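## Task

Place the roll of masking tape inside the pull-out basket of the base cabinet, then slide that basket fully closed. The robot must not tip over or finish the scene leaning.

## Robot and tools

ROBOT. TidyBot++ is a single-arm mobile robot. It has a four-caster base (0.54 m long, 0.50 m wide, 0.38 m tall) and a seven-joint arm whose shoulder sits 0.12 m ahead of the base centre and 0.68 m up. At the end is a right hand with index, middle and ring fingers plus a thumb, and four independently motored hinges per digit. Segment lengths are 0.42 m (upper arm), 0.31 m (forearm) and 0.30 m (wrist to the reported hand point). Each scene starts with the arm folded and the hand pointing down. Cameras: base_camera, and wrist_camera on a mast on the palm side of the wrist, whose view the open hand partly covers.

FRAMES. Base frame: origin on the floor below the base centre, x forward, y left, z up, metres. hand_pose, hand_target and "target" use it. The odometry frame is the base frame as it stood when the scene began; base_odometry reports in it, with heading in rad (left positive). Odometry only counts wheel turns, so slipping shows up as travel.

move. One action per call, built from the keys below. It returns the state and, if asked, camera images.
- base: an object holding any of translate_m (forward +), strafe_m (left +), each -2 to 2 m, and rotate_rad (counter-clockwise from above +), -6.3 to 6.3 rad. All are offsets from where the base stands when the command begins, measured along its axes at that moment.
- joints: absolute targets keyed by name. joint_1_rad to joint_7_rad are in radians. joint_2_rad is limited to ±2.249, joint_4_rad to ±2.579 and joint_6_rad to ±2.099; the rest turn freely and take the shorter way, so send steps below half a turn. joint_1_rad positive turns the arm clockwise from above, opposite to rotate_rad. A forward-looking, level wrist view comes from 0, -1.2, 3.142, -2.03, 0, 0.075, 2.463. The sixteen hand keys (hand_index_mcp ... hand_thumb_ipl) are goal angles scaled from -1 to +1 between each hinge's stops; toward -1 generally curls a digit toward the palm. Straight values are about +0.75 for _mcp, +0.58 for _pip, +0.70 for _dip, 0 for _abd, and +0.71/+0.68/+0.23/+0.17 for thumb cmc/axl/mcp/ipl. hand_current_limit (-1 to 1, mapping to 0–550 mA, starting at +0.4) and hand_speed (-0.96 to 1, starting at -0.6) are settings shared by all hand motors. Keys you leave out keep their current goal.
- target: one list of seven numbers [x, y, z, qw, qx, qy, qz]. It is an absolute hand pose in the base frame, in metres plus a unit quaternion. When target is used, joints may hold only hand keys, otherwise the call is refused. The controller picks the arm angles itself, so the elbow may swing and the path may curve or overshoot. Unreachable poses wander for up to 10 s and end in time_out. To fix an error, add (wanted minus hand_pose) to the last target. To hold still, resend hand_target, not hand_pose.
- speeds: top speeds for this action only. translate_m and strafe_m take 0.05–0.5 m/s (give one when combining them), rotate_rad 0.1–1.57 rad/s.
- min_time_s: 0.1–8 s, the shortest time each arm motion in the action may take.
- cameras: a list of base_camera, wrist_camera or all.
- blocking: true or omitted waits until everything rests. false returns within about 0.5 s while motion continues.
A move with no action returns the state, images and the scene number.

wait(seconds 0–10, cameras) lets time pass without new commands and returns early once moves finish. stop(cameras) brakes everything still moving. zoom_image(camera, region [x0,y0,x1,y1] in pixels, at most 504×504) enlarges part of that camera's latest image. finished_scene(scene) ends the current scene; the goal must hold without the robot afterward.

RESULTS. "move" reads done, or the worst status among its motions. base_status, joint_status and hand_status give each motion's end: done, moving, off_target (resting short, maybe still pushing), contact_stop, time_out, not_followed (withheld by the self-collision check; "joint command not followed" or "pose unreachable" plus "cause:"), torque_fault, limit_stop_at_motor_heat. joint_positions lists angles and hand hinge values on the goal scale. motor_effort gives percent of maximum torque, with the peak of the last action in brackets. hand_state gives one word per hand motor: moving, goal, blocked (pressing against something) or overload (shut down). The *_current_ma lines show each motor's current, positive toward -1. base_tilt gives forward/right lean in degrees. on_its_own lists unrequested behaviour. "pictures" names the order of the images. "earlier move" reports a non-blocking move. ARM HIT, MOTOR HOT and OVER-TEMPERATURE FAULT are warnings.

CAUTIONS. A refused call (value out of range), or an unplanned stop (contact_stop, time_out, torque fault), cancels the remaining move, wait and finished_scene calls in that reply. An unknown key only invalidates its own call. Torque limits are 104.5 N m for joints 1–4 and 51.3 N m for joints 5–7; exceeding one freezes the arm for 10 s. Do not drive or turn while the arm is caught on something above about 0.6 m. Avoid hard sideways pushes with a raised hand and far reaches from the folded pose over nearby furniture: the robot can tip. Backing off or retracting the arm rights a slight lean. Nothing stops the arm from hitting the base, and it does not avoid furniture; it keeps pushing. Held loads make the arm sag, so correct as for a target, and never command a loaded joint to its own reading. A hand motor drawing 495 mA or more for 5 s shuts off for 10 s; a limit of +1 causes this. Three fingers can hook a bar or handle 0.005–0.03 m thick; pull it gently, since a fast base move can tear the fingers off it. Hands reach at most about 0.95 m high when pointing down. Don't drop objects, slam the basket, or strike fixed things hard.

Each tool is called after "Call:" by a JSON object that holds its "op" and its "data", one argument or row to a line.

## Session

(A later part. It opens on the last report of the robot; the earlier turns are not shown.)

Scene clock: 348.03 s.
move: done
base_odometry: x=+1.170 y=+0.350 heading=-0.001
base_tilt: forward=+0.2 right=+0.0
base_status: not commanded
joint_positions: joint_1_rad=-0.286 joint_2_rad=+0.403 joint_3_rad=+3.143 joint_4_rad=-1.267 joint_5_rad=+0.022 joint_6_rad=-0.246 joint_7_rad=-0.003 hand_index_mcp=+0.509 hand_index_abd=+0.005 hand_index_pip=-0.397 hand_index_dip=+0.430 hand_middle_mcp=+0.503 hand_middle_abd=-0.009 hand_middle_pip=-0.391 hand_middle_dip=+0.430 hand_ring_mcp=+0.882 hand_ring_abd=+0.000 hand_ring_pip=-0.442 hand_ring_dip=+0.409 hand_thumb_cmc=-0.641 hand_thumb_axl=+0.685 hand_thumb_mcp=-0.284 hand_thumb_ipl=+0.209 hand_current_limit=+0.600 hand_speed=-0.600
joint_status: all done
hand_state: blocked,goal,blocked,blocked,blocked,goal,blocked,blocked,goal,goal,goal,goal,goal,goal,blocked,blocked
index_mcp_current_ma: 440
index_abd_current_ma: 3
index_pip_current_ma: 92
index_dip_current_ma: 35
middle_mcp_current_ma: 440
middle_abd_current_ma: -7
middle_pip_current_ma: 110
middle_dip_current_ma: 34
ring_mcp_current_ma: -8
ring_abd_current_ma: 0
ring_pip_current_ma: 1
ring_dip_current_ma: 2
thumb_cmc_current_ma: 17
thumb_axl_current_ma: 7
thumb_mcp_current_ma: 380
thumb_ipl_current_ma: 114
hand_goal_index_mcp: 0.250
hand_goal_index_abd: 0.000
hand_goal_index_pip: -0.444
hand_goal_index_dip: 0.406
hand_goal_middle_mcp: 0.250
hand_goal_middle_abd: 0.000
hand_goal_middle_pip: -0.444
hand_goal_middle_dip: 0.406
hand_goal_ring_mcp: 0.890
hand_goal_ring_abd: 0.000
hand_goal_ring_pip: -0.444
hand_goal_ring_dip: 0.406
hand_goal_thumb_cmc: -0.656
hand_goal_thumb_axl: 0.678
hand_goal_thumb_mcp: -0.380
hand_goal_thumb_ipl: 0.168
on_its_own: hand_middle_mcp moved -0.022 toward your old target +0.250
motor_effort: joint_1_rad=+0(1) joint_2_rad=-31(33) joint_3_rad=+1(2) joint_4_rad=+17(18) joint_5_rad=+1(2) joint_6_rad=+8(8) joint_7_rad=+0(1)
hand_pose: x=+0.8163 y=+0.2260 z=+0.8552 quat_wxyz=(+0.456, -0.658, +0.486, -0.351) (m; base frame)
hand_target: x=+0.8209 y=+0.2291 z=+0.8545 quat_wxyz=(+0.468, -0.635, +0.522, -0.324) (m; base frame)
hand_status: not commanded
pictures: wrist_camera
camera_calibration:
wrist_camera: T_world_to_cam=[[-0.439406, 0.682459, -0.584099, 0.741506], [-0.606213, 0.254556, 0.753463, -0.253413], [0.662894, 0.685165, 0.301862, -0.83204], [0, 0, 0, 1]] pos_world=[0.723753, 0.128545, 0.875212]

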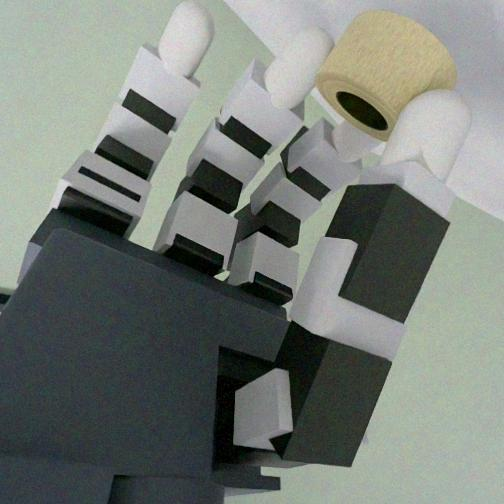

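Call:
{"op": "wait", "data": {
  "seconds": 0.5,
  "cameras": ["wrist_camera"]
}}

Call:
{"op": "zoom_image", "data": {
  "camera": "wrist_camera",
  "region": [254, 0, 504, 200]
}}

Scene clock: 350.63 s.
base_odometry: x=+1.170 y=+0.350 heading=-0.001
base_tilt: forward=+0.2 right=+0.0
base_status: not commanded
joint_positions: joint_1_rad=-0.286 joint_2_rad=+0.403 joint_3_rad=+3.143 joint_4_rad=-1.267 joint_5_rad=+0.022 joint_6_rad=-0.246 joint_7_rad=-0.003 hand_index_mcp=+0.509 hand_index_abd=+0.005 hand_index_pip=-0.397 hand_index_dip=+0.430 hand_middle_mcp=+0.503 hand_middle_abd=-0.009 hand_middle_pip=-0.391 hand_middle_dip=+0.430 hand_ring_mcp=+0.882 hand_ring_abd=+0.000 hand_ring_pip=-0.442 hand_ring_dip=+0.409 hand_thumb_cmc=-0.641 hand_thumb_axl=+0.685 hand_thumb_mcp=-0.284 hand_thumb_ipl=+0.209 hand_current_limit=+0.600 hand_speed=-0.600
joint_status: all done
hand_state: blocked,goal,blocked,blocked,blocked,goal,blocked,blocked,goal,goal,goal,goal,goal,goal,blocked,blocked
index_mcp_current_ma: 440
index_abd_current_ma: 3
index_pip_current_ma: 92
index_dip_current_ma: 35
middle_mcp_current_ma: 440
middle_abd_current_ma: -7
middle_pip_current_ma: 110
middle_dip_current_ma: 34
ring_mcp_current_ma: -8
ring_abd_current_ma: 0
ring_pip_current_ma: 1
ring_dip_current_ma: 2
thumb_cmc_current_ma: 17
thumb_axl_current_ma: 7
thumb_mcp_current_ma: 380
thumb_ipl_current_ma: 114
hand_goal_index_mcp: 0.250
hand_goal_index_abd: 0.000
hand_goal_index_pip: -0.444
hand_goal_index_dip: 0.406
hand_goal_middle_mcp: 0.250
hand_goal_middle_abd: 0.000
hand_goal_middle_pip: -0.444
hand_goal_middle_dip: 0.406
hand_goal_ring_mcp: 0.890
hand_goal_ring_abd: 0.000
hand_goal_ring_pip: -0.444
hand_goal_ring_dip: 0.406
hand_goal_thumb_cmc: -0.656
hand_goal_thumb_axl: 0.678
hand_goal_thumb_mcp: -0.380
hand_goal_thumb_ipl: 0.168
motor_effort: joint_1_rad=+0(1) joint_2_rad=-31(33) joint_3_rad=+1(2) joint_4_rad=+17(18) joint_5_rad=+1(2) joint_6_rad=+8(8) joint_7_rad=+0(1)
hand_pose: x=+0.8163 y=+0.2260 z=+0.8552 quat_wxyz=(+0.456, -0.658, +0.486, -0.351) (m; base frame)
hand_target: x=+0.8209 y=+0.2291 z=+0.8545 quat_wxyz=(+0.468, -0.635, +0.522, -0.324) (m; base frame)
hand_status: not commanded
wait: 0.50 s; at rest from the start
pictures: wrist_camera
camera_calibration:
wrist_camera: T_world_to_cam=[[-0.439406, 0.682459, -0.584099, 0.741506], [-0.606213, 0.254556, 0.753463, -0.253413], [0.662894, 0.685165, 0.301862, -0.83204], [0, 0, 0, 1]] pos_world=[0.723753, 0.128545, 0.875212]

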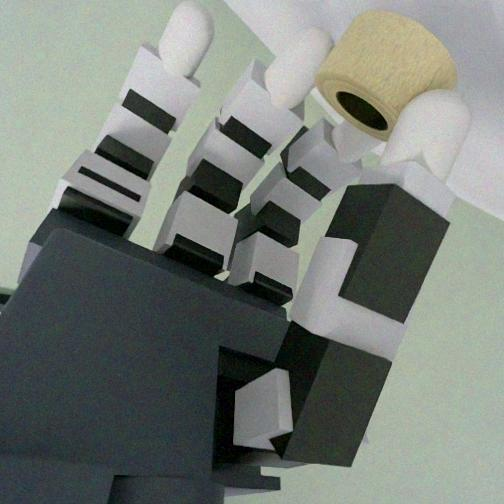

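Scaled by 2.016.

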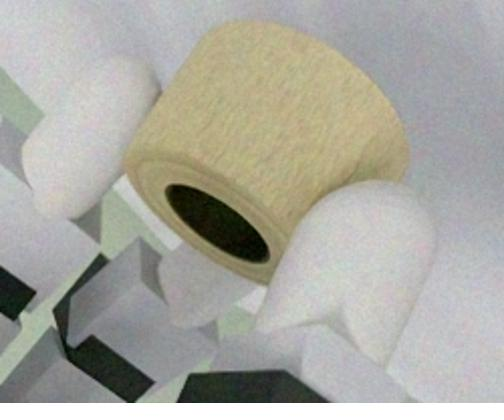

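Call:
{"op": "move", "data": {
  "joints": {"joint_1_rad": 0.0, "joint_2_rad": 0.03, "joint_4_rad": -1.4, "joint_6_rad": -0.5},
  "min_time_s": 3,
  "base": {"translate_m": -0.5, "strafe_m": -0.35},
  "speeds": {"translate_m": 0.3},
  "cameras": ["wrist_camera", "base_camera"]
}}

Scene clock: 361.70 s.
move: done
base_odometry: x=+0.670 y=+0.000 heading=-0.001
base_tilt: forward=+0.2 right=+0.1
base_status: done
joint_positions: joint_1_rad=-0.014 joint_2_rad=+0.056 joint_3_rad=+3.143 joint_4_rad=-1.376 joint_5_rad=+0.022 joint_6_rad=-0.431 joint_7_rad=-0.003 hand_index_mcp=+0.507 hand_index_abd=+0.005 hand_index_pip=-0.396 hand_index_dip=+0.431 hand_middle_mcp=+0.499 hand_middle_abd=-0.010 hand_middle_pip=-0.390 hand_middle_dip=+0.430 hand_ring_mcp=+0.882 hand_ring_abd=+0.000 hand_ring_pip=-0.442 hand_ring_dip=+0.409 hand_thumb_cmc=-0.640 hand_thumb_axl=+0.686 hand_thumb_mcp=-0.282 hand_thumb_ipl=+0.209 hand_current_limit=+0.600 hand_speed=-0.600
joint_status: all done
hand_state: blocked,goal,blocked,blocked,blocked,goal,blocked,blocked,goal,goal,goal,goal,goal,goal,blocked,blocked
index_mcp_current_ma: 440
index_abd_current_ma: 3
index_pip_current_ma: 93
index_dip_current_ma: 35
middle_mcp_current_ma: 440
middle_abd_current_ma: -7
middle_pip_current_ma: 112
middle_dip_current_ma: 35
ring_mcp_current_ma: -8
ring_abd_current_ma: 0
ring_pip_current_ma: 1
ring_dip_current_ma: 2
thumb_cmc_current_ma: 19
thumb_axl_current_ma: 9
thumb_mcp_current_ma: 391
thumb_ipl_current_ma: 117
hand_goal_index_mcp: 0.250
hand_goal_index_abd: 0.000
hand_goal_index_pip: -0.444
hand_goal_index_dip: 0.406
hand_goal_middle_mcp: 0.250
hand_goal_middle_abd: 0.000
hand_goal_middle_pip: -0.444
hand_goal_middle_dip: 0.406
hand_goal_ring_mcp: 0.890
hand_goal_ring_abd: 0.000
hand_goal_ring_pip: -0.444
hand_goal_ring_dip: 0.406
hand_goal_thumb_cmc: -0.656
hand_goal_thumb_axl: 0.678
hand_goal_thumb_mcp: -0.380
hand_goal_thumb_ipl: 0.168
motor_effort: joint_1_rad=+0(3) joint_2_rad=-21(35) joint_3_rad=+1(2) joint_4_rad=+17(19) joint_5_rad=+1(2) joint_6_rad=+8(9) joint_7_rad=+0(1)
hand_pose: x=+0.7178 y=+0.0279 z=+0.9769 quat_wxyz=(+0.419, -0.574, +0.561, -0.425) (m; base frame)
hand_target: x=+0.6957 y=+0.0332 z=+0.9630 quat_wxyz=(+0.421, -0.560, +0.602, -0.384) (m; base frame)
hand_status: not commanded
pictures: base_camera, wrist_camera
camera_calibration:
wrist_camera: T_world_to_cam=[[-0.205635, 0.776861, -0.595148, 0.744859], [-0.553595, 0.409148, 0.725348, -0.369061], [0.806998, 0.478628, 0.345932, -0.808424], [0, 0, 0, 1]] pos_world=[0.601255, -0.0407165, 0.990658]

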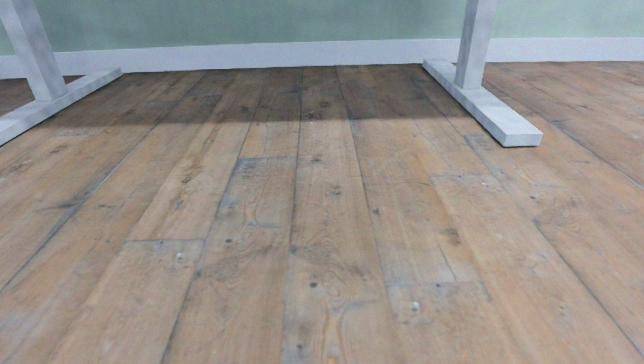

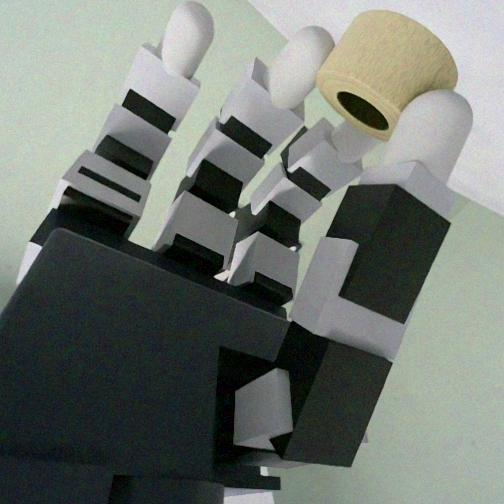

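Call:
{"op": "move", "data": {
  "base": {"rotate_rad": -1.4},
  "speeds": {"rotate_rad": 0.8},
  "cameras": ["base_camera"]
}}

Scene clock: 392.80 s.
move: done
base_odometry: x=+0.670 y=+0.000 heading=-1.401
base_tilt: forward=+0.2 right=+0.0
base_status: done
joint_positions: joint_1_rad=+0.000 joint_2_rad=+0.056 joint_3_rad=+3.144 joint_4_rad=-1.376 joint_5_rad=+0.022 joint_6_rad=-0.431 joint_7_rad=-0.003 hand_index_mcp=+0.507 hand_index_abd=+0.005 hand_index_pip=-0.396 hand_index_dip=+0.431 hand_middle_mcp=+0.499 hand_middle_abd=-0.010 hand_middle_pip=-0.390 hand_middle_dip=+0.430 hand_ring_mcp=+0.882 hand_ring_abd=+0.000 hand_ring_pip=-0.442 hand_ring_dip=+0.409 hand_thumb_cmc=-0.640 hand_thumb_axl=+0.686 hand_thumb_mcp=-0.282 hand_thumb_ipl=+0.209 hand_current_limit=+0.600 hand_speed=-0.600
joint_status: not commanded
hand_state: blocked,goal,blocked,blocked,blocked,goal,blocked,blocked,goal,goal,goal,goal,goal,goal,blocked,blocked
index_mcp_current_ma: 440
index_abd_current_ma: 3
index_pip_current_ma: 93
index_dip_current_ma: 35
middle_mcp_current_ma: 440
middle_abd_current_ma: -7
middle_pip_current_ma: 112
middle_dip_current_ma: 35
ring_mcp_current_ma: -8
ring_abd_current_ma: 0
ring_pip_current_ma: 1
ring_dip_current_ma: 2
thumb_cmc_current_ma: 20
thumb_axl_current_ma: 9
thumb_mcp_current_ma: 391
thumb_ipl_current_ma: 117
hand_goal_index_mcp: 0.250
hand_goal_index_abd: 0.000
hand_goal_index_pip: -0.444
hand_goal_index_dip: 0.406
hand_goal_middle_mcp: 0.250
hand_goal_middle_abd: 0.000
hand_goal_middle_pip: -0.444
hand_goal_middle_dip: 0.406
hand_goal_ring_mcp: 0.890
hand_goal_ring_abd: 0.000
hand_goal_ring_pip: -0.444
hand_goal_ring_dip: 0.406
hand_goal_thumb_cmc: -0.656
hand_goal_thumb_axl: 0.678
hand_goal_thumb_mcp: -0.380
hand_goal_thumb_ipl: 0.168
motor_effort: joint_1_rad=+0(3) joint_2_rad=-21(23) joint_3_rad=+1(3) joint_4_rad=+17(18) joint_5_rad=+1(2) joint_6_rad=+8(8) joint_7_rad=+0(1)
hand_pose: x=+0.7182 y=+0.0182 z=+0.9769 quat_wxyz=(+0.415, -0.569, +0.565, -0.429) (m; base frame)
hand_target: x=+0.6957 y=+0.0332 z=+0.9630 quat_wxyz=(+0.421, -0.560, +0.602, -0.384) (m; base frame)
hand_status: not commanded
pictures: base_camera

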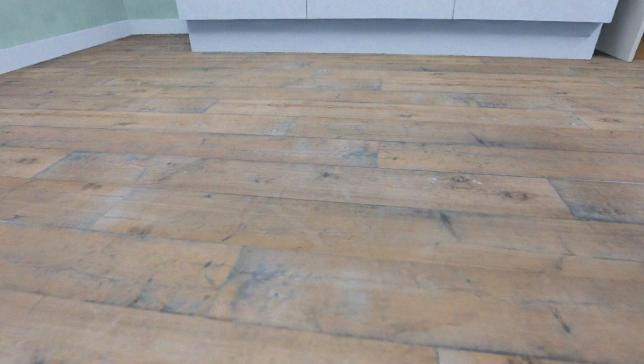

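Call:
{"op": "move", "data": {
  "base": {"rotate_rad": -0.17, "translate_m": -0.147, "strafe_m": -0.857},
  "cameras": ["base_camera"]
}}

Scene clock: 404.17 s.
move: done
base_odometry: x=-0.199 y=+0.000 heading=-1.572
base_tilt: forward=+0.2 right=+0.0
base_status: done
joint_positions: joint_1_rad=-0.001 joint_2_rad=+0.056 joint_3_rad=+3.142 joint_4_rad=-1.376 joint_5_rad=+0.021 joint_6_rad=-0.431 joint_7_rad=-0.003 hand_index_mcp=+0.507 hand_index_abd=+0.005 hand_index_pip=-0.396 hand_index_dip=+0.431 hand_middle_mcp=+0.498 hand_middle_abd=-0.010 hand_middle_pip=-0.390 hand_middle_dip=+0.430 hand_ring_mcp=+0.882 hand_ring_abd=+0.000 hand_ring_pip=-0.442 hand_ring_dip=+0.409 hand_thumb_cmc=-0.639 hand_thumb_axl=+0.686 hand_thumb_mcp=-0.282 hand_thumb_ipl=+0.209 hand_current_limit=+0.600 hand_speed=-0.600
joint_status: not commanded
hand_state: blocked,goal,blocked,blocked,blocked,goal,blocked,blocked,goal,goal,goal,goal,goal,goal,blocked,blocked
index_mcp_current_ma: 440
index_abd_current_ma: 3
index_pip_current_ma: 93
index_dip_current_ma: 35
middle_mcp_current_ma: 440
middle_abd_current_ma: -7
middle_pip_current_ma: 112
middle_dip_current_ma: 35
ring_mcp_current_ma: -8
ring_abd_current_ma: 0
ring_pip_current_ma: 1
ring_dip_current_ma: 2
thumb_cmc_current_ma: 21
thumb_axl_current_ma: 9
thumb_mcp_current_ma: 391
thumb_ipl_current_ma: 117
hand_goal_index_mcp: 0.250
hand_goal_index_abd: 0.000
hand_goal_index_pip: -0.444
hand_goal_index_dip: 0.406
hand_goal_middle_mcp: 0.250
hand_goal_middle_abd: 0.000
hand_goal_middle_pip: -0.444
hand_goal_middle_dip: 0.406
hand_goal_ring_mcp: 0.890
hand_goal_ring_abd: 0.000
hand_goal_ring_pip: -0.444
hand_goal_ring_dip: 0.406
hand_goal_thumb_cmc: -0.656
hand_goal_thumb_axl: 0.678
hand_goal_thumb_mcp: -0.380
hand_goal_thumb_ipl: 0.168
motor_effort: joint_1_rad=+0(4) joint_2_rad=-21(22) joint_3_rad=+1(4) joint_4_rad=+17(18) joint_5_rad=+1(2) joint_6_rad=+8(8) joint_7_rad=+0(1)
hand_pose: x=+0.7180 y=+0.0203 z=+0.9770 quat_wxyz=(+0.416, -0.570, +0.565, -0.428) (m; base frame)
hand_target: x=+0.6957 y=+0.0332 z=+0.9630 quat_wxyz=(+0.421, -0.560, +0.602, -0.384) (m; base frame)
hand_status: not commanded
pictures: base_camera

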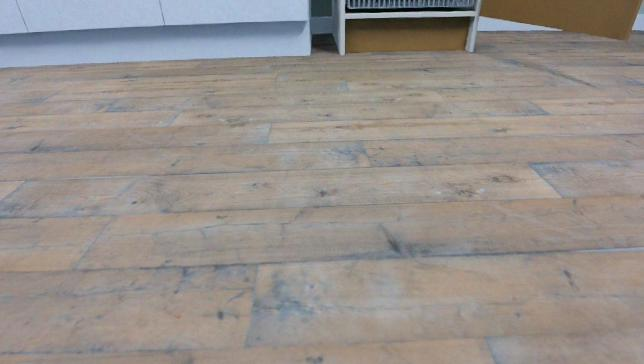

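Call:
{"op": "zoom_image", "data": {
  "camera": "base_camera",
  "region": [300, 0, 520, 80]
}}

Scaled by 2.291.

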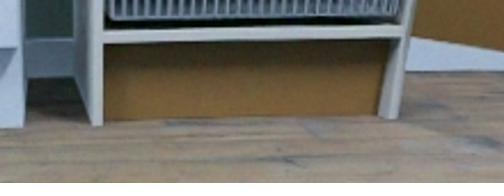

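Call:
{"op": "move", "data": {
  "base": {"translate_m": 0.6, "strafe_m": -0.41},
  "speeds": {"translate_m": 0.35},
  "cameras": ["base_camera"]
}}

Scene clock: 423.70 s.
move: done
base_odometry: x=-0.610 y=-0.600 heading=-1.572
base_tilt: forward=+0.3 right=+0.0
base_status: done
joint_positions: joint_1_rad=-0.001 joint_2_rad=+0.043 joint_3_rad=+3.142 joint_4_rad=-1.376 joint_5_rad=+0.021 joint_6_rad=-0.433 joint_7_rad=-0.003 hand_index_mcp=+0.507 hand_index_abd=+0.005 hand_index_pip=-0.396 hand_index_dip=+0.431 hand_middle_mcp=+0.498 hand_middle_abd=-0.010 hand_middle_pip=-0.390 hand_middle_dip=+0.430 hand_ring_mcp=+0.882 hand_ring_abd=+0.000 hand_ring_pip=-0.442 hand_ring_dip=+0.409 hand_thumb_cmc=-0.639 hand_thumb_axl=+0.686 hand_thumb_mcp=-0.282 hand_thumb_ipl=+0.209 hand_current_limit=+0.600 hand_speed=-0.600
joint_status: not commanded
hand_state: blocked,goal,blocked,blocked,blocked,goal,blocked,blocked,goal,goal,goal,goal,goal,goal,blocked,blocked
index_mcp_current_ma: 440
index_abd_current_ma: 3
index_pip_current_ma: 93
index_dip_current_ma: 35
middle_mcp_current_ma: 440
middle_abd_current_ma: -7
middle_pip_current_ma: 112
middle_dip_current_ma: 35
ring_mcp_current_ma: -8
ring_abd_current_ma: 0
ring_pip_current_ma: 1
ring_dip_current_ma: 2
thumb_cmc_current_ma: 21
thumb_axl_current_ma: 9
thumb_mcp_current_ma: 392
thumb_ipl_current_ma: 117
hand_goal_index_mcp: 0.250
hand_goal_index_abd: 0.000
hand_goal_index_pip: -0.444
hand_goal_index_dip: 0.406
hand_goal_middle_mcp: 0.250
hand_goal_middle_abd: 0.000
hand_goal_middle_pip: -0.444
hand_goal_middle_dip: 0.406
hand_goal_ring_mcp: 0.890
hand_goal_ring_abd: 0.000
hand_goal_ring_pip: -0.444
hand_goal_ring_dip: 0.406
hand_goal_thumb_cmc: -0.656
hand_goal_thumb_axl: 0.678
hand_goal_thumb_mcp: -0.380
hand_goal_thumb_ipl: 0.168
motor_effort: joint_1_rad=+0(1) joint_2_rad=-21(23) joint_3_rad=+1(2) joint_4_rad=+17(18) joint_5_rad=+1(2) joint_6_rad=+8(8) joint_7_rad=+1(2)
hand_pose: x=+0.7140 y=+0.0202 z=+0.9836 quat_wxyz=(+0.419, -0.568, +0.562, -0.431) (m; base frame)
hand_target: x=+0.6957 y=+0.0332 z=+0.9630 quat_wxyz=(+0.421, -0.560, +0.602, -0.384) (m; base frame)
hand_status: not commanded
pictures: base_camera

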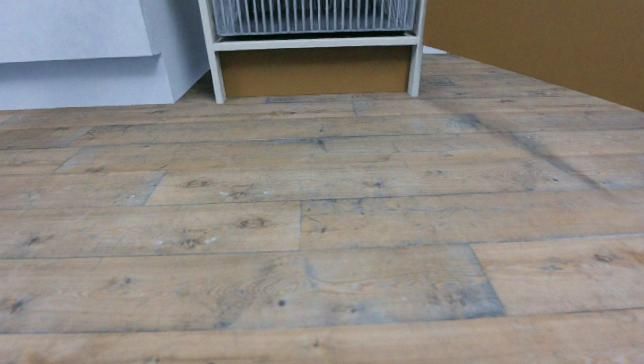

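Call:
{"op": "zoom_image", "data": {
  "camera": "base_camera",
  "region": [180, 0, 460, 110]
}}

Scaled by 1.800.

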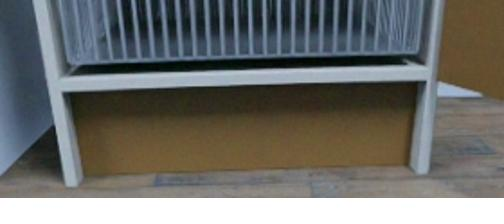

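Call:
{"op": "move", "data": {
  "base": {"translate_m": 0.25},
  "speeds": {"translate_m": 0.3},
  "cameras": ["base_camera", "wrist_camera"]
}}

Call:
{"op": "zoom_image", "data": {
  "camera": "base_camera",
  "region": [140, 0, 500, 150]
}}

Scene clock: 435.33 s.
move: done
base_odometry: x=-0.611 y=-0.850 heading=-1.572
base_tilt: forward=+0.3 right=+0.0
base_status: done
joint_positions: joint_1_rad=-0.001 joint_2_rad=+0.040 joint_3_rad=+3.142 joint_4_rad=-1.377 joint_5_rad=+0.021 joint_6_rad=-0.434 joint_7_rad=-0.003 hand_index_mcp=+0.506 hand_index_abd=+0.005 hand_index_pip=-0.396 hand_index_dip=+0.431 hand_middle_mcp=+0.498 hand_middle_abd=-0.010 hand_middle_pip=-0.390 hand_middle_dip=+0.430 hand_ring_mcp=+0.882 hand_ring_abd=+0.000 hand_ring_pip=-0.442 hand_ring_dip=+0.409 hand_thumb_cmc=-0.639 hand_thumb_axl=+0.686 hand_thumb_mcp=-0.282 hand_thumb_ipl=+0.210 hand_current_limit=+0.600 hand_speed=-0.600
joint_status: not commanded
hand_state: blocked,goal,blocked,blocked,blocked,goal,blocked,blocked,goal,goal,goal,goal,goal,goal,blocked,blocked
index_mcp_current_ma: 440
index_abd_current_ma: 3
index_pip_current_ma: 93
index_dip_current_ma: 35
middle_mcp_current_ma: 440
middle_abd_current_ma: -7
middle_pip_current_ma: 112
middle_dip_current_ma: 35
ring_mcp_current_ma: -8
ring_abd_current_ma: 0
ring_pip_current_ma: 1
ring_dip_current_ma: 2
thumb_cmc_current_ma: 21
thumb_axl_current_ma: 9
thumb_mcp_current_ma: 393
thumb_ipl_current_ma: 117
hand_goal_index_mcp: 0.250
hand_goal_index_abd: 0.000
hand_goal_index_pip: -0.444
hand_goal_index_dip: 0.406
hand_goal_middle_mcp: 0.250
hand_goal_middle_abd: 0.000
hand_goal_middle_pip: -0.444
hand_goal_middle_dip: 0.406
hand_goal_ring_mcp: 0.890
hand_goal_ring_abd: 0.000
hand_goal_ring_pip: -0.444
hand_goal_ring_dip: 0.406
hand_goal_thumb_cmc: -0.656
hand_goal_thumb_axl: 0.678
hand_goal_thumb_mcp: -0.380
hand_goal_thumb_ipl: 0.168
motor_effort: joint_1_rad=+0(1) joint_2_rad=-21(24) joint_3_rad=+1(2) joint_4_rad=+17(18) joint_5_rad=+1(2) joint_6_rad=+8(8) joint_7_rad=+1(2)
hand_pose: x=+0.7127 y=+0.0202 z=+0.9852 quat_wxyz=(+0.420, -0.568, +0.562, -0.431) (m; base frame)
hand_target: x=+0.6957 y=+0.0332 z=+0.9630 quat_wxyz=(+0.421, -0.560, +0.602, -0.384) (m; base frame)
hand_status: not commanded
pictures: base_camera, wrist_camera
camera_calibration:
wrist_camera: T_world_to_cam=[[-0.188124, 0.779616, -0.597335, 0.744345], [-0.557327, 0.416049, 0.718533, -0.365587], [0.8087, 0.468084, 0.356232, -0.814651], [0, 0, 0, 1]] pos_world=[0.595087, -0.0468761, 0.997514]

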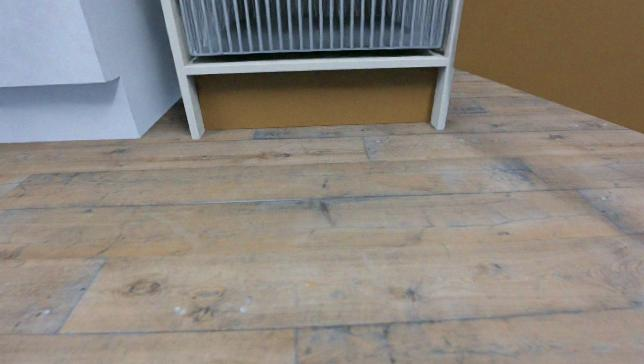

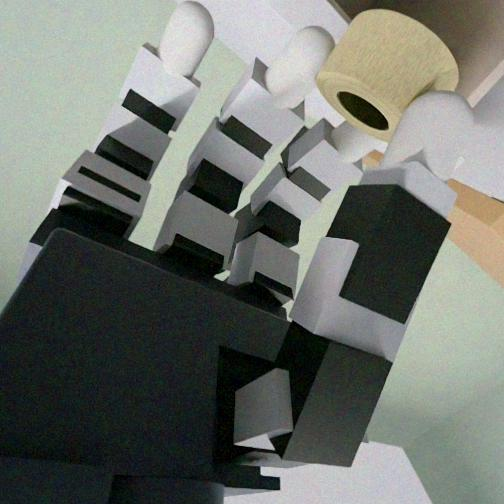

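Scaled by 1.400.

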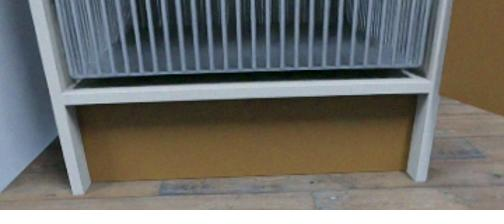

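Call:
{"op": "move", "data": {
  "joints": {"joint_1_rad": 1.1, "joint_7_rad": 1.15},
  "min_time_s": 2,
  "cameras": ["wrist_camera"]
}}

Scene clock: 448.73 s.
move: done
base_odometry: x=-0.611 y=-0.850 heading=-1.572
base_tilt: forward=+0.2 right=+0.1
base_status: not commanded
joint_positions: joint_1_rad=+1.088 joint_2_rad=+0.040 joint_3_rad=+3.144 joint_4_rad=-1.377 joint_5_rad=+0.021 joint_6_rad=-0.434 joint_7_rad=+1.079 hand_index_mcp=+0.506 hand_index_abd=+0.006 hand_index_pip=-0.395 hand_index_dip=+0.431 hand_middle_mcp=+0.496 hand_middle_abd=-0.010 hand_middle_pip=-0.390 hand_middle_dip=+0.430 hand_ring_mcp=+0.882 hand_ring_abd=+0.000 hand_ring_pip=-0.442 hand_ring_dip=+0.409 hand_thumb_cmc=-0.635 hand_thumb_axl=+0.687 hand_thumb_mcp=-0.282 hand_thumb_ipl=+0.210 hand_current_limit=+0.600 hand_speed=-0.600
joint_status: all done
hand_state: blocked,goal,blocked,blocked,blocked,goal,blocked,blocked,goal,goal,goal,goal,blocked,goal,blocked,blocked
index_mcp_current_ma: 440
index_abd_current_ma: 4
index_pip_current_ma: 97
index_dip_current_ma: 36
middle_mcp_current_ma: 440
middle_abd_current_ma: -7
middle_pip_current_ma: 112
middle_dip_current_ma: 35
ring_mcp_current_ma: -8
ring_abd_current_ma: 0
ring_pip_current_ma: 1
ring_dip_current_ma: 2
thumb_cmc_current_ma: 28
thumb_axl_current_ma: 11
thumb_mcp_current_ma: 393
thumb_ipl_current_ma: 117
hand_goal_index_mcp: 0.250
hand_goal_index_abd: 0.000
hand_goal_index_pip: -0.444
hand_goal_index_dip: 0.406
hand_goal_middle_mcp: 0.250
hand_goal_middle_abd: 0.000
hand_goal_middle_pip: -0.444
hand_goal_middle_dip: 0.406
hand_goal_ring_mcp: 0.890
hand_goal_ring_abd: 0.000
hand_goal_ring_pip: -0.444
hand_goal_ring_dip: 0.406
hand_goal_thumb_cmc: -0.656
hand_goal_thumb_axl: 0.678
hand_goal_thumb_mcp: -0.380
hand_goal_thumb_ipl: 0.168
motor_effort: joint_1_rad=+0(2) joint_2_rad=-21(22) joint_3_rad=+1(3) joint_4_rad=+17(18) joint_5_rad=+2(2) joint_6_rad=+8(8) joint_7_rad=+1(3)
hand_pose: x=+0.3370 y=-0.5633 z=+1.0109 quat_wxyz=(-0.187, -0.565, +0.564, -0.572) (m; base frame)
hand_target: x=+0.3287 y=-0.5517 z=+0.9873 quat_wxyz=(-0.181, -0.592, +0.570, -0.540) (m; base frame)
hand_status: not commanded
pictures: wrist_camera
camera_calibration:
wrist_camera: T_world_to_cam=[[-0.301845, 0.17485, -0.937186, 1.1851], [0.258307, 0.961266, 0.0961485, 0.310814], [0.917697, -0.21306, -0.335318, 0.0318785], [0, 0, 0, 1]] pos_world=[0.248177, -0.499199, 1.09147]

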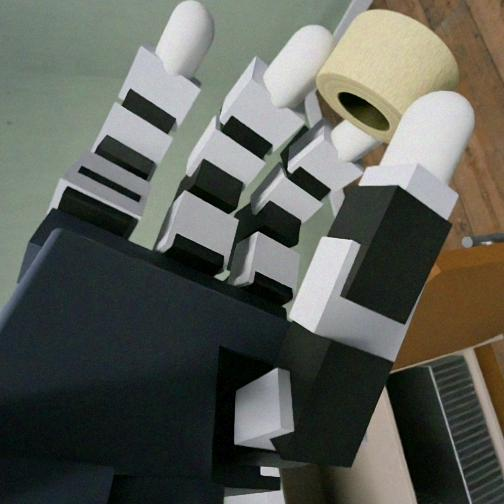

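Call:
{"op": "zoom_image", "data": {
  "camera": "wrist_camera",
  "region": [364, 204, 504, 504]
}}

Scaled by 1.680.

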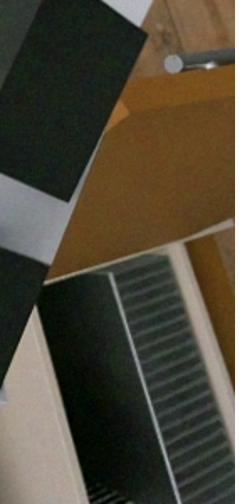

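Call:
{"op": "move", "data": {
  "joints": {"joint_1_rad": 1.0, "joint_7_rad": 1.6},
  "cameras": ["wrist_camera"]
}}

Call:
{"op": "zoom_image", "data": {
  "camera": "wrist_camera",
  "region": [284, 204, 504, 504]
}}

Scene clock: 474.27 s.
move: done
base_odometry: x=-0.611 y=-0.850 heading=-1.572
base_tilt: forward=+0.2 right=+0.1
base_status: not commanded
joint_positions: joint_1_rad=+1.007 joint_2_rad=+0.040 joint_3_rad=+3.142 joint_4_rad=-1.377 joint_5_rad=+0.021 joint_6_rad=-0.434 joint_7_rad=+1.528 hand_index_mcp=+0.506 hand_index_abd=+0.007 hand_index_pip=-0.395 hand_index_dip=+0.431 hand_middle_mcp=+0.496 hand_middle_abd=-0.010 hand_middle_pip=-0.390 hand_middle_dip=+0.430 hand_ring_mcp=+0.888 hand_ring_abd=+0.000 hand_ring_pip=-0.442 hand_ring_dip=+0.409 hand_thumb_cmc=-0.635 hand_thumb_axl=+0.687 hand_thumb_mcp=-0.282 hand_thumb_ipl=+0.210 hand_current_limit=+0.600 hand_speed=-0.600
joint_status: all done
hand_state: blocked,goal,blocked,blocked,blocked,goal,blocked,blocked,goal,goal,goal,goal,blocked,goal,blocked,blocked
index_mcp_current_ma: 440
index_abd_current_ma: 4
index_pip_current_ma: 97
index_dip_current_ma: 36
middle_mcp_current_ma: 440
middle_abd_current_ma: -7
middle_pip_current_ma: 112
middle_dip_current_ma: 35
ring_mcp_current_ma: -1
ring_abd_current_ma: 0
ring_pip_current_ma: 1
ring_dip_current_ma: 2
thumb_cmc_current_ma: 29
thumb_axl_current_ma: 11
thumb_mcp_current_ma: 393
thumb_ipl_current_ma: 117
hand_goal_index_mcp: 0.250
hand_goal_index_abd: 0.000
hand_goal_index_pip: -0.444
hand_goal_index_dip: 0.406
hand_goal_middle_mcp: 0.250
hand_goal_middle_abd: 0.000
hand_goal_middle_pip: -0.444
hand_goal_middle_dip: 0.406
hand_goal_ring_mcp: 0.890
hand_goal_ring_abd: 0.000
hand_goal_ring_pip: -0.444
hand_goal_ring_dip: 0.406
hand_goal_thumb_cmc: -0.656
hand_goal_thumb_axl: 0.678
hand_goal_thumb_mcp: -0.380
hand_goal_thumb_ipl: 0.168
motor_effort: joint_1_rad=+0(2) joint_2_rad=-20(21) joint_3_rad=+1(2) joint_4_rad=+17(18) joint_5_rad=+1(2) joint_6_rad=+8(8) joint_7_rad=+1(2)
hand_pose: x=+0.3723 y=-0.5610 z=+1.0439 quat_wxyz=(-0.287, -0.694, +0.396, -0.529) (m; base frame)
hand_target: x=+0.3744 y=-0.5481 z=+1.0200 quat_wxyz=(-0.273, -0.725, +0.388, -0.500) (m; base frame)
hand_status: not commanded
pictures: wrist_camera
camera_calibration:
wrist_camera: T_world_to_cam=[[-0.635677, -0.10774, -0.764399, 1.01169], [0.0389608, 0.984473, -0.171159, 0.670049], [0.770971, -0.138584, -0.621609, 0.406209], [0, 0, 0, 1]] pos_world=[0.303825, -0.494352, 1.14052]

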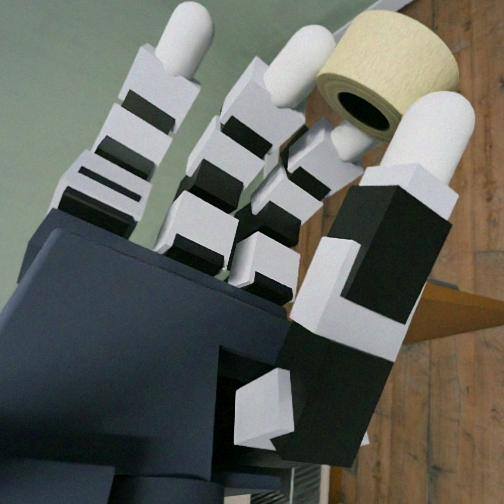

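Scaled by 1.680.

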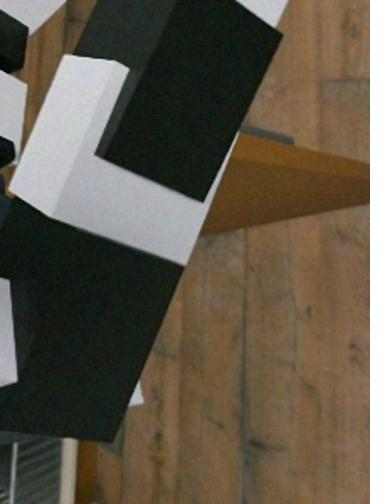

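Call:
{"op": "move", "data": {
  "joints": {"joint_1_rad": 0.6, "joint_7_rad": 1.25},
  "cameras": ["wrist_camera"]
}}

Call:
{"op": "zoom_image", "data": {
  "camera": "wrist_camera",
  "region": [284, 204, 504, 504]
}}

Scene clock: 478.33 s.
move: done
base_odometry: x=-0.611 y=-0.850 heading=-1.572
base_tilt: forward=+0.3 right=+0.1
base_status: not commanded
joint_positions: joint_1_rad=+0.612 joint_2_rad=+0.040 joint_3_rad=+3.140 joint_4_rad=-1.377 joint_5_rad=+0.021 joint_6_rad=-0.434 joint_7_rad=+1.318 hand_index_mcp=+0.506 hand_index_abd=+0.007 hand_index_pip=-0.395 hand_index_dip=+0.431 hand_middle_mcp=+0.496 hand_middle_abd=-0.010 hand_middle_pip=-0.390 hand_middle_dip=+0.430 hand_ring_mcp=+0.888 hand_ring_abd=+0.000 hand_ring_pip=-0.442 hand_ring_dip=+0.409 hand_thumb_cmc=-0.635 hand_thumb_axl=+0.687 hand_thumb_mcp=-0.282 hand_thumb_ipl=+0.210 hand_current_limit=+0.600 hand_speed=-0.600
joint_status: all done
hand_state: blocked,goal,blocked,blocked,blocked,goal,blocked,blocked,goal,goal,goal,goal,blocked,goal,blocked,blocked
index_mcp_current_ma: 440
index_abd_current_ma: 4
index_pip_current_ma: 98
index_dip_current_ma: 36
middle_mcp_current_ma: 440
middle_abd_current_ma: -7
middle_pip_current_ma: 112
middle_dip_current_ma: 35
ring_mcp_current_ma: -1
ring_abd_current_ma: 0
ring_pip_current_ma: 1
ring_dip_current_ma: 2
thumb_cmc_current_ma: 29
thumb_axl_current_ma: 11
thumb_mcp_current_ma: 393
thumb_ipl_current_ma: 117
hand_goal_index_mcp: 0.250
hand_goal_index_abd: 0.000
hand_goal_index_pip: -0.444
hand_goal_index_dip: 0.406
hand_goal_middle_mcp: 0.250
hand_goal_middle_abd: 0.000
hand_goal_middle_pip: -0.444
hand_goal_middle_dip: 0.406
hand_goal_ring_mcp: 0.890
hand_goal_ring_abd: 0.000
hand_goal_ring_pip: -0.444
hand_goal_ring_dip: 0.406
hand_goal_thumb_cmc: -0.656
hand_goal_thumb_axl: 0.678
hand_goal_thumb_mcp: -0.380
hand_goal_thumb_ipl: 0.168
motor_effort: joint_1_rad=+0(2) joint_2_rad=-21(21) joint_3_rad=+1(3) joint_4_rad=+18(18) joint_5_rad=+2(2) joint_6_rad=+8(8) joint_7_rad=+1(2)
hand_pose: x=+0.5697 y=-0.4111 z=+1.0274 quat_wxyz=(-0.116, -0.728, +0.329, -0.590) (m; base frame)
hand_target: x=+0.5666 y=-0.3894 z=+0.9939 quat_wxyz=(-0.070, -0.734, +0.369, -0.565) (m; base frame)
hand_status: not commanded
pictures: wrist_camera
camera_calibration:
wrist_camera: T_world_to_cam=[[-0.463678, -0.180832, -0.867354, 1.1185], [-0.276717, 0.959537, -0.0521211, 0.559188], [0.841683, 0.215844, -0.494955, 0.239879], [0, 0, 0, 1]] pos_world=[0.471458, -0.386077, 1.11801]

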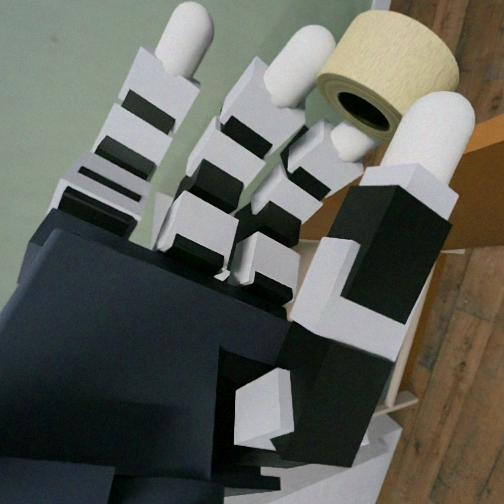

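Scaled by 1.680.

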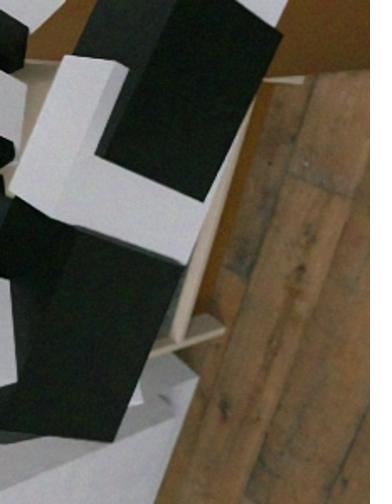

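Call:
{"op": "move", "data": {
  "joints": {"joint_1_rad": 0.75, "joint_7_rad": 0.9},
  "cameras": ["wrist_camera"]
}}

Call:
{"op": "zoom_image", "data": {
  "camera": "wrist_camera",
  "region": [354, 224, 504, 504]
}}

Scene clock: 510.57 s.
move: done
base_odometry: x=-0.611 y=-0.850 heading=-1.572
base_tilt: forward=+0.2 right=+0.1
base_status: not commanded
joint_positions: joint_1_rad=+0.744 joint_2_rad=+0.040 joint_3_rad=+3.143 joint_4_rad=-1.377 joint_5_rad=+0.021 joint_6_rad=-0.434 joint_7_rad=+0.968 hand_index_mcp=+0.506 hand_index_abd=+0.007 hand_index_pip=-0.395 hand_index_dip=+0.431 hand_middle_mcp=+0.495 hand_middle_abd=-0.010 hand_middle_pip=-0.390 hand_middle_dip=+0.430 hand_ring_mcp=+0.887 hand_ring_abd=+0.000 hand_ring_pip=-0.442 hand_ring_dip=+0.409 hand_thumb_cmc=-0.635 hand_thumb_axl=+0.688 hand_thumb_mcp=-0.282 hand_thumb_ipl=+0.210 hand_current_limit=+0.600 hand_speed=-0.600
joint_status: all done
hand_state: blocked,goal,blocked,blocked,blocked,goal,blocked,blocked,goal,goal,goal,goal,blocked,goal,blocked,blocked
index_mcp_current_ma: 440
index_abd_current_ma: 4
index_pip_current_ma: 98
index_dip_current_ma: 36
middle_mcp_current_ma: 440
middle_abd_current_ma: -7
middle_pip_current_ma: 112
middle_dip_current_ma: 35
ring_mcp_current_ma: -2
ring_abd_current_ma: 0
ring_pip_current_ma: 1
ring_dip_current_ma: 2
thumb_cmc_current_ma: 29
thumb_axl_current_ma: 12
thumb_mcp_current_ma: 393
thumb_ipl_current_ma: 117
hand_goal_index_mcp: 0.250
hand_goal_index_abd: 0.000
hand_goal_index_pip: -0.444
hand_goal_index_dip: 0.406
hand_goal_middle_mcp: 0.250
hand_goal_middle_abd: 0.000
hand_goal_middle_pip: -0.444
hand_goal_middle_dip: 0.406
hand_goal_ring_mcp: 0.890
hand_goal_ring_abd: 0.000
hand_goal_ring_pip: -0.444
hand_goal_ring_dip: 0.406
hand_goal_thumb_cmc: -0.656
hand_goal_thumb_axl: 0.678
hand_goal_thumb_mcp: -0.380
hand_goal_thumb_ipl: 0.168
motor_effort: joint_1_rad=+0(3) joint_2_rad=-21(21) joint_3_rad=+0(2) joint_4_rad=+17(18) joint_5_rad=+1(2) joint_6_rad=+8(8) joint_7_rad=+0(2)
hand_pose: x=+0.5183 y=-0.4497 z=+1.0043 quat_wxyz=(-0.052, -0.627, +0.494, -0.599) (m; base frame)
hand_target: x=+0.5122 y=-0.4308 z=+0.9734 quat_wxyz=(-0.014, -0.620, +0.540, -0.569) (m; base frame)
hand_status: not commanded
pictures: wrist_camera
camera_calibration:
wrist_camera: T_world_to_cam=[[-0.270845, 0.145215, -0.951607, 1.19886], [-0.0620168, 0.98387, 0.167789, 0.259728], [0.960623, 0.10446, -0.25747, -0.0701816], [0, 0, 0, 1]] pos_world=[0.408231, -0.4223, 1.0792]

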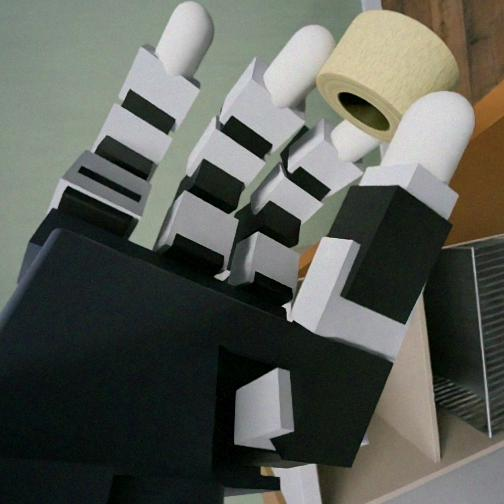

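Scaled by 1.800.

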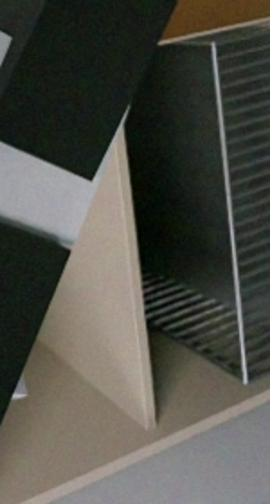

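Call:
{"op": "move", "data": {
  "base": {"translate_m": -0.1},
  "joints": {"joint_1_rad": 0.0, "joint_2_rad": 0.6, "joint_4_rad": -1.58, "joint_6_rad": 0.25, "joint_7_rad": -0.06},
  "min_time_s": 2.5
}}

Call:
{"op": "move", "data": {
  "joints": {"joint_2_rad": 1.15, "joint_4_rad": -1.79, "joint_6_rad": 0.96, "hand_ring_mcp": 1.0, "hand_ring_pip": 0.577, "hand_ring_dip": 0.696},
  "min_time_s": 2.5,
  "cameras": ["wrist_camera", "base_camera"]
}}

Scene clock: 561.80 s.
move: done
base_odometry: x=-0.610 y=-0.750 heading=-1.572
base_tilt: forward=+0.3 right=+0.0
base_status: done
joint_positions: joint_1_rad=+0.002 joint_2_rad=+0.567 joint_3_rad=+3.142 joint_4_rad=-1.559 joint_5_rad=+0.021 joint_6_rad=+0.189 joint_7_rad=+0.009 hand_index_mcp=+0.506 hand_index_abd=+0.007 hand_index_pip=-0.395 hand_index_dip=+0.431 hand_middle_mcp=+0.494 hand_middle_abd=-0.010 hand_middle_pip=-0.390 hand_middle_dip=+0.430 hand_ring_mcp=+0.884 hand_ring_abd=+0.000 hand_ring_pip=-0.442 hand_ring_dip=+0.409 hand_thumb_cmc=-0.635 hand_thumb_axl=+0.688 hand_thumb_mcp=-0.282 hand_thumb_ipl=+0.210 hand_current_limit=+0.600 hand_speed=-0.600
joint_status: all done
hand_state: blocked,goal,blocked,blocked,blocked,goal,blocked,blocked,goal,goal,goal,goal,blocked,goal,blocked,blocked
index_mcp_current_ma: 440
index_abd_current_ma: 4
index_pip_current_ma: 98
index_dip_current_ma: 36
middle_mcp_current_ma: 440
middle_abd_current_ma: -8
middle_pip_current_ma: 112
middle_dip_current_ma: 35
ring_mcp_current_ma: -5
ring_abd_current_ma: 0
ring_pip_current_ma: 1
ring_dip_current_ma: 2
thumb_cmc_current_ma: 29
thumb_axl_current_ma: 12
thumb_mcp_current_ma: 393
thumb_ipl_current_ma: 117
hand_goal_index_mcp: 0.250
hand_goal_index_abd: 0.000
hand_goal_index_pip: -0.444
hand_goal_index_dip: 0.406
hand_goal_middle_mcp: 0.250
hand_goal_middle_abd: 0.000
hand_goal_middle_pip: -0.444
hand_goal_middle_dip: 0.406
hand_goal_ring_mcp: 0.890
hand_goal_ring_abd: 0.000
hand_goal_ring_pip: -0.444
hand_goal_ring_dip: 0.406
hand_goal_thumb_cmc: -0.656
hand_goal_thumb_axl: 0.678
hand_goal_thumb_mcp: -0.380
hand_goal_thumb_ipl: 0.168
motor_effort: joint_1_rad=+0(3) joint_2_rad=-34(36) joint_3_rad=+1(3) joint_4_rad=+15(18) joint_5_rad=+1(2) joint_6_rad=+8(9) joint_7_rad=+1(3)
hand_pose: x=+0.8629 y=+0.0212 z=+0.6832 quat_wxyz=(+0.395, -0.592, +0.574, -0.406) (m; base frame)
hand_target: x=+0.8676 y=+0.0290 z=+0.6655 quat_wxyz=(+0.417, -0.557, +0.605, -0.388) (m; base frame)
hand_status: not commanded
pictures: none

Scene clock: 564.93 s.
move: done
base_odometry: x=-0.610 y=-0.750 heading=-1.572
base_tilt: forward=+0.2 right=+0.0
base_status: not commanded
joint_positions: joint_1_rad=+0.002 joint_2_rad=+1.113 joint_3_rad=+3.142 joint_4_rad=-1.773 joint_5_rad=+0.021 joint_6_rad=+0.900 joint_7_rad=+0.007 hand_index_mcp=+0.506 hand_index_abd=+0.007 hand_index_pip=-0.395 hand_index_dip=+0.431 hand_middle_mcp=+0.494 hand_middle_abd=-0.010 hand_middle_pip=-0.390 hand_middle_dip=+0.430 hand_ring_mcp=+0.981 hand_ring_abd=+0.000 hand_ring_pip=+0.571 hand_ring_dip=+0.693 hand_thumb_cmc=-0.635 hand_thumb_axl=+0.688 hand_thumb_mcp=-0.282 hand_thumb_ipl=+0.210 hand_current_limit=+0.600 hand_speed=-0.600
joint_status: all done
hand_state: blocked,goal,blocked,blocked,blocked,goal,blocked,blocked,goal,goal,goal,goal,blocked,goal,blocked,blocked
index_mcp_current_ma: 440
index_abd_current_ma: 4
index_pip_current_ma: 98
index_dip_current_ma: 36
middle_mcp_current_ma: 440
middle_abd_current_ma: -8
middle_pip_current_ma: 112
middle_dip_current_ma: 35
ring_mcp_current_ma: -27
ring_abd_current_ma: 0
ring_pip_current_ma: -6
ring_dip_current_ma: -2
thumb_cmc_current_ma: 29
thumb_axl_current_ma: 12
thumb_mcp_current_ma: 393
thumb_ipl_current_ma: 117
hand_goal_index_mcp: 0.250
hand_goal_index_abd: 0.000
hand_goal_index_pip: -0.444
hand_goal_index_dip: 0.406
hand_goal_middle_mcp: 0.250
hand_goal_middle_abd: 0.000
hand_goal_middle_pip: -0.444
hand_goal_middle_dip: 0.406
hand_goal_ring_mcp: 1.000
hand_goal_ring_abd: 0.000
hand_goal_ring_pip: 0.578
hand_goal_ring_dip: 0.696
hand_goal_thumb_cmc: -0.656
hand_goal_thumb_axl: 0.678
hand_goal_thumb_mcp: -0.380
hand_goal_thumb_ipl: 0.168
motor_effort: joint_1_rad=+0(1) joint_2_rad=-37(39) joint_3_rad=+0(1) joint_4_rad=+7(16) joint_5_rad=+1(1) joint_6_rad=+7(9) joint_7_rad=+0(1)
hand_pose: x=+0.8169 y=+0.0259 z=+0.3641 quat_wxyz=(+0.387, -0.601, +0.583, -0.386) (m; base frame)
hand_target: x=+0.8099 y=+0.0249 z=+0.3493 quat_wxyz=(+0.397, -0.566, +0.615, -0.379) (m; base frame)
hand_status: not commanded
pictures: base_camera, wrist_camera
camera_calibration:
wrist_camera: T_world_to_cam=[[-0.285028, 0.776577, -0.561861, 0.454838], [-0.464671, 0.400742, 0.789611, 0.0352602], [0.838355, 0.486142, 0.24663, -0.665171], [0, 0, 0, 1]] pos_world=[0.703676, -0.0439792, 0.391765]

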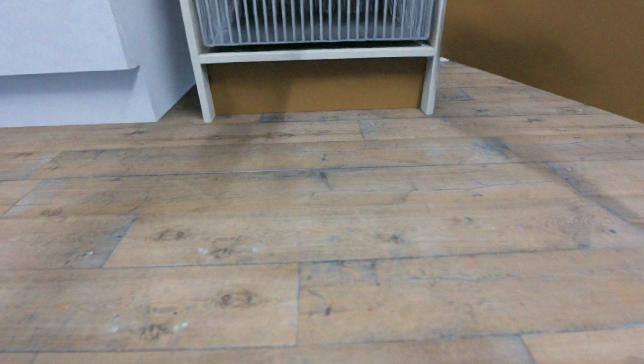

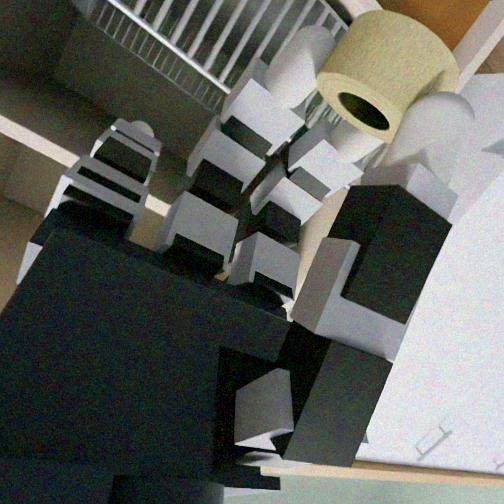

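Call:
{"op": "zoom_image", "data": {
  "camera": "wrist_camera",
  "region": [0, 0, 400, 230]
}}

Scaled by 1.260.

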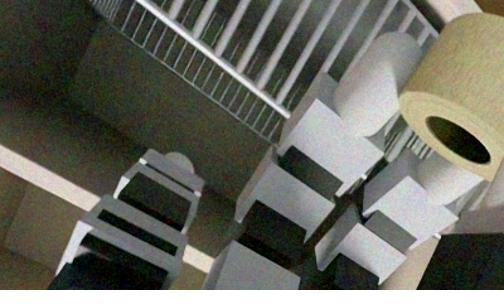

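Call:
{"op": "move", "data": {
  "joints": {"joint_2_rad": 1.18}
}}

Call:
{"op": "move", "data": {
  "base": {"translate_m": 0.175},
  "speeds": {"translate_m": 0.15},
  "cameras": ["wrist_camera", "base_camera"]
}}

Call:
{"op": "zoom_image", "data": {
  "camera": "wrist_camera",
  "region": [0, 0, 400, 230]
}}

Scene clock: 576.03 s.
move: done
base_odometry: x=-0.610 y=-0.750 heading=-1.572
base_tilt: forward=+0.2 right=+0.0
base_status: not commanded
joint_positions: joint_1_rad=+0.002 joint_2_rad=+1.139 joint_3_rad=+3.142 joint_4_rad=-1.776 joint_5_rad=+0.021 joint_6_rad=+0.904 joint_7_rad=+0.007 hand_index_mcp=+0.506 hand_index_abd=+0.007 hand_index_pip=-0.395 hand_index_dip=+0.431 hand_middle_mcp=+0.494 hand_middle_abd=-0.010 hand_middle_pip=-0.390 hand_middle_dip=+0.430 hand_ring_mcp=+0.981 hand_ring_abd=+0.000 hand_ring_pip=+0.571 hand_ring_dip=+0.693 hand_thumb_cmc=-0.635 hand_thumb_axl=+0.688 hand_thumb_mcp=-0.282 hand_thumb_ipl=+0.210 hand_current_limit=+0.600 hand_speed=-0.600
joint_status: all done
hand_state: blocked,goal,blocked,blocked,blocked,goal,blocked,blocked,goal,goal,goal,goal,blocked,goal,blocked,blocked
index_mcp_current_ma: 440
index_abd_current_ma: 4
index_pip_current_ma: 98
index_dip_current_ma: 36
middle_mcp_current_ma: 440
middle_abd_current_ma: -8
middle_pip_current_ma: 112
middle_dip_current_ma: 35
ring_mcp_current_ma: -27
ring_abd_current_ma: 0
ring_pip_current_ma: -6
ring_dip_current_ma: -2
thumb_cmc_current_ma: 29
thumb_axl_current_ma: 12
thumb_mcp_current_ma: 393
thumb_ipl_current_ma: 117
hand_goal_index_mcp: 0.250
hand_goal_index_abd: 0.000
hand_goal_index_pip: -0.444
hand_goal_index_dip: 0.406
hand_goal_middle_mcp: 0.250
hand_goal_middle_abd: 0.000
hand_goal_middle_pip: -0.444
hand_goal_middle_dip: 0.406
hand_goal_ring_mcp: 1.000
hand_goal_ring_abd: 0.000
hand_goal_ring_pip: 0.578
hand_goal_ring_dip: 0.696
hand_goal_thumb_cmc: -0.656
hand_goal_thumb_axl: 0.678
hand_goal_thumb_mcp: -0.380
hand_goal_thumb_ipl: 0.168
motor_effort: joint_1_rad=+0(1) joint_2_rad=-37(38) joint_3_rad=+1(1) joint_4_rad=+7(7) joint_5_rad=+1(1) joint_6_rad=+7(8) joint_7_rad=+1(1)
hand_pose: x=+0.8080 y=+0.0259 z=+0.3461 quat_wxyz=(+0.380, -0.606, +0.588, -0.378) (m; base frame)
hand_target: x=+0.7996 y=+0.0249 z=+0.3287 quat_wxyz=(+0.388, -0.572, +0.621, -0.370) (m; base frame)
hand_status: not commanded
pictures: none

Scene clock: 577.90 s.
move: done
base_odometry: x=-0.611 y=-0.925 heading=-1.572
base_tilt: forward=+0.3 right=+0.0
base_status: done
joint_positions: joint_1_rad=+0.002 joint_2_rad=+1.139 joint_3_rad=+3.142 joint_4_rad=-1.778 joint_5_rad=+0.021 joint_6_rad=+0.905 joint_7_rad=+0.007 hand_index_mcp=+0.506 hand_index_abd=+0.007 hand_index_pip=-0.395 hand_index_dip=+0.431 hand_middle_mcp=+0.494 hand_middle_abd=-0.010 hand_middle_pip=-0.390 hand_middle_dip=+0.430 hand_ring_mcp=+0.981 hand_ring_abd=+0.000 hand_ring_pip=+0.571 hand_ring_dip=+0.693 hand_thumb_cmc=-0.635 hand_thumb_axl=+0.688 hand_thumb_mcp=-0.282 hand_thumb_ipl=+0.210 hand_current_limit=+0.600 hand_speed=-0.600
joint_status: not commanded
hand_state: blocked,goal,blocked,blocked,blocked,goal,blocked,blocked,goal,goal,goal,goal,blocked,goal,blocked,blocked
index_mcp_current_ma: 440
index_abd_current_ma: 4
index_pip_current_ma: 98
index_dip_current_ma: 36
middle_mcp_current_ma: 440
middle_abd_current_ma: -8
middle_pip_current_ma: 112
middle_dip_current_ma: 35
ring_mcp_current_ma: -27
ring_abd_current_ma: 0
ring_pip_current_ma: -5
ring_dip_current_ma: -2
thumb_cmc_current_ma: 29
thumb_axl_current_ma: 12
thumb_mcp_current_ma: 393
thumb_ipl_current_ma: 117
hand_goal_index_mcp: 0.250
hand_goal_index_abd: 0.000
hand_goal_index_pip: -0.444
hand_goal_index_dip: 0.406
hand_goal_middle_mcp: 0.250
hand_goal_middle_abd: 0.000
hand_goal_middle_pip: -0.444
hand_goal_middle_dip: 0.406
hand_goal_ring_mcp: 1.000
hand_goal_ring_abd: 0.000
hand_goal_ring_pip: 0.578
hand_goal_ring_dip: 0.696
hand_goal_thumb_cmc: -0.656
hand_goal_thumb_axl: 0.678
hand_goal_thumb_mcp: -0.380
hand_goal_thumb_ipl: 0.168
motor_effort: joint_1_rad=+0(1) joint_2_rad=-37(38) joint_3_rad=+0(1) joint_4_rad=+7(8) joint_5_rad=+1(2) joint_6_rad=+7(8) joint_7_rad=+1(1)
hand_pose: x=+0.8070 y=+0.0260 z=+0.3456 quat_wxyz=(+0.379, -0.606, +0.588, -0.378) (m; base frame)
hand_target: x=+0.7996 y=+0.0249 z=+0.3287 quat_wxyz=(+0.388, -0.572, +0.621, -0.370) (m; base frame)
hand_status: not commanded
pictures: base_camera, wrist_camera
camera_calibration:
wrist_camera: T_world_to_cam=[[-0.299608, 0.77668, -0.554078, 0.450659], [-0.443981, 0.400537, 0.80153, 0.0245007], [0.844462, 0.486145, 0.224827, -0.649707], [0, 0, 0, 1]] pos_world=[0.694551, -0.0439795, 0.376134]

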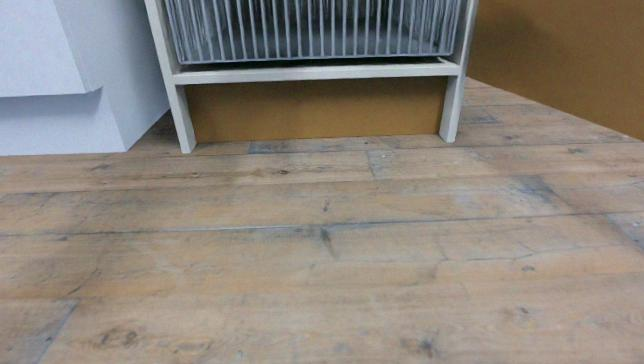

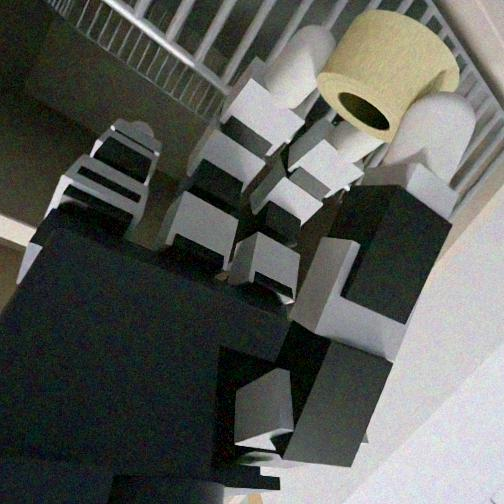

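Scaled by 1.260.

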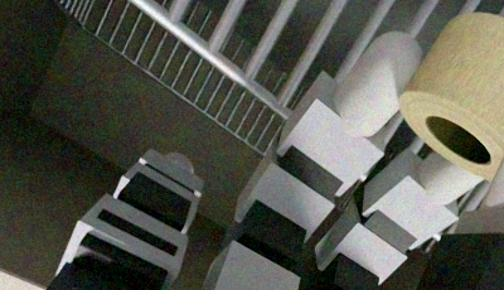

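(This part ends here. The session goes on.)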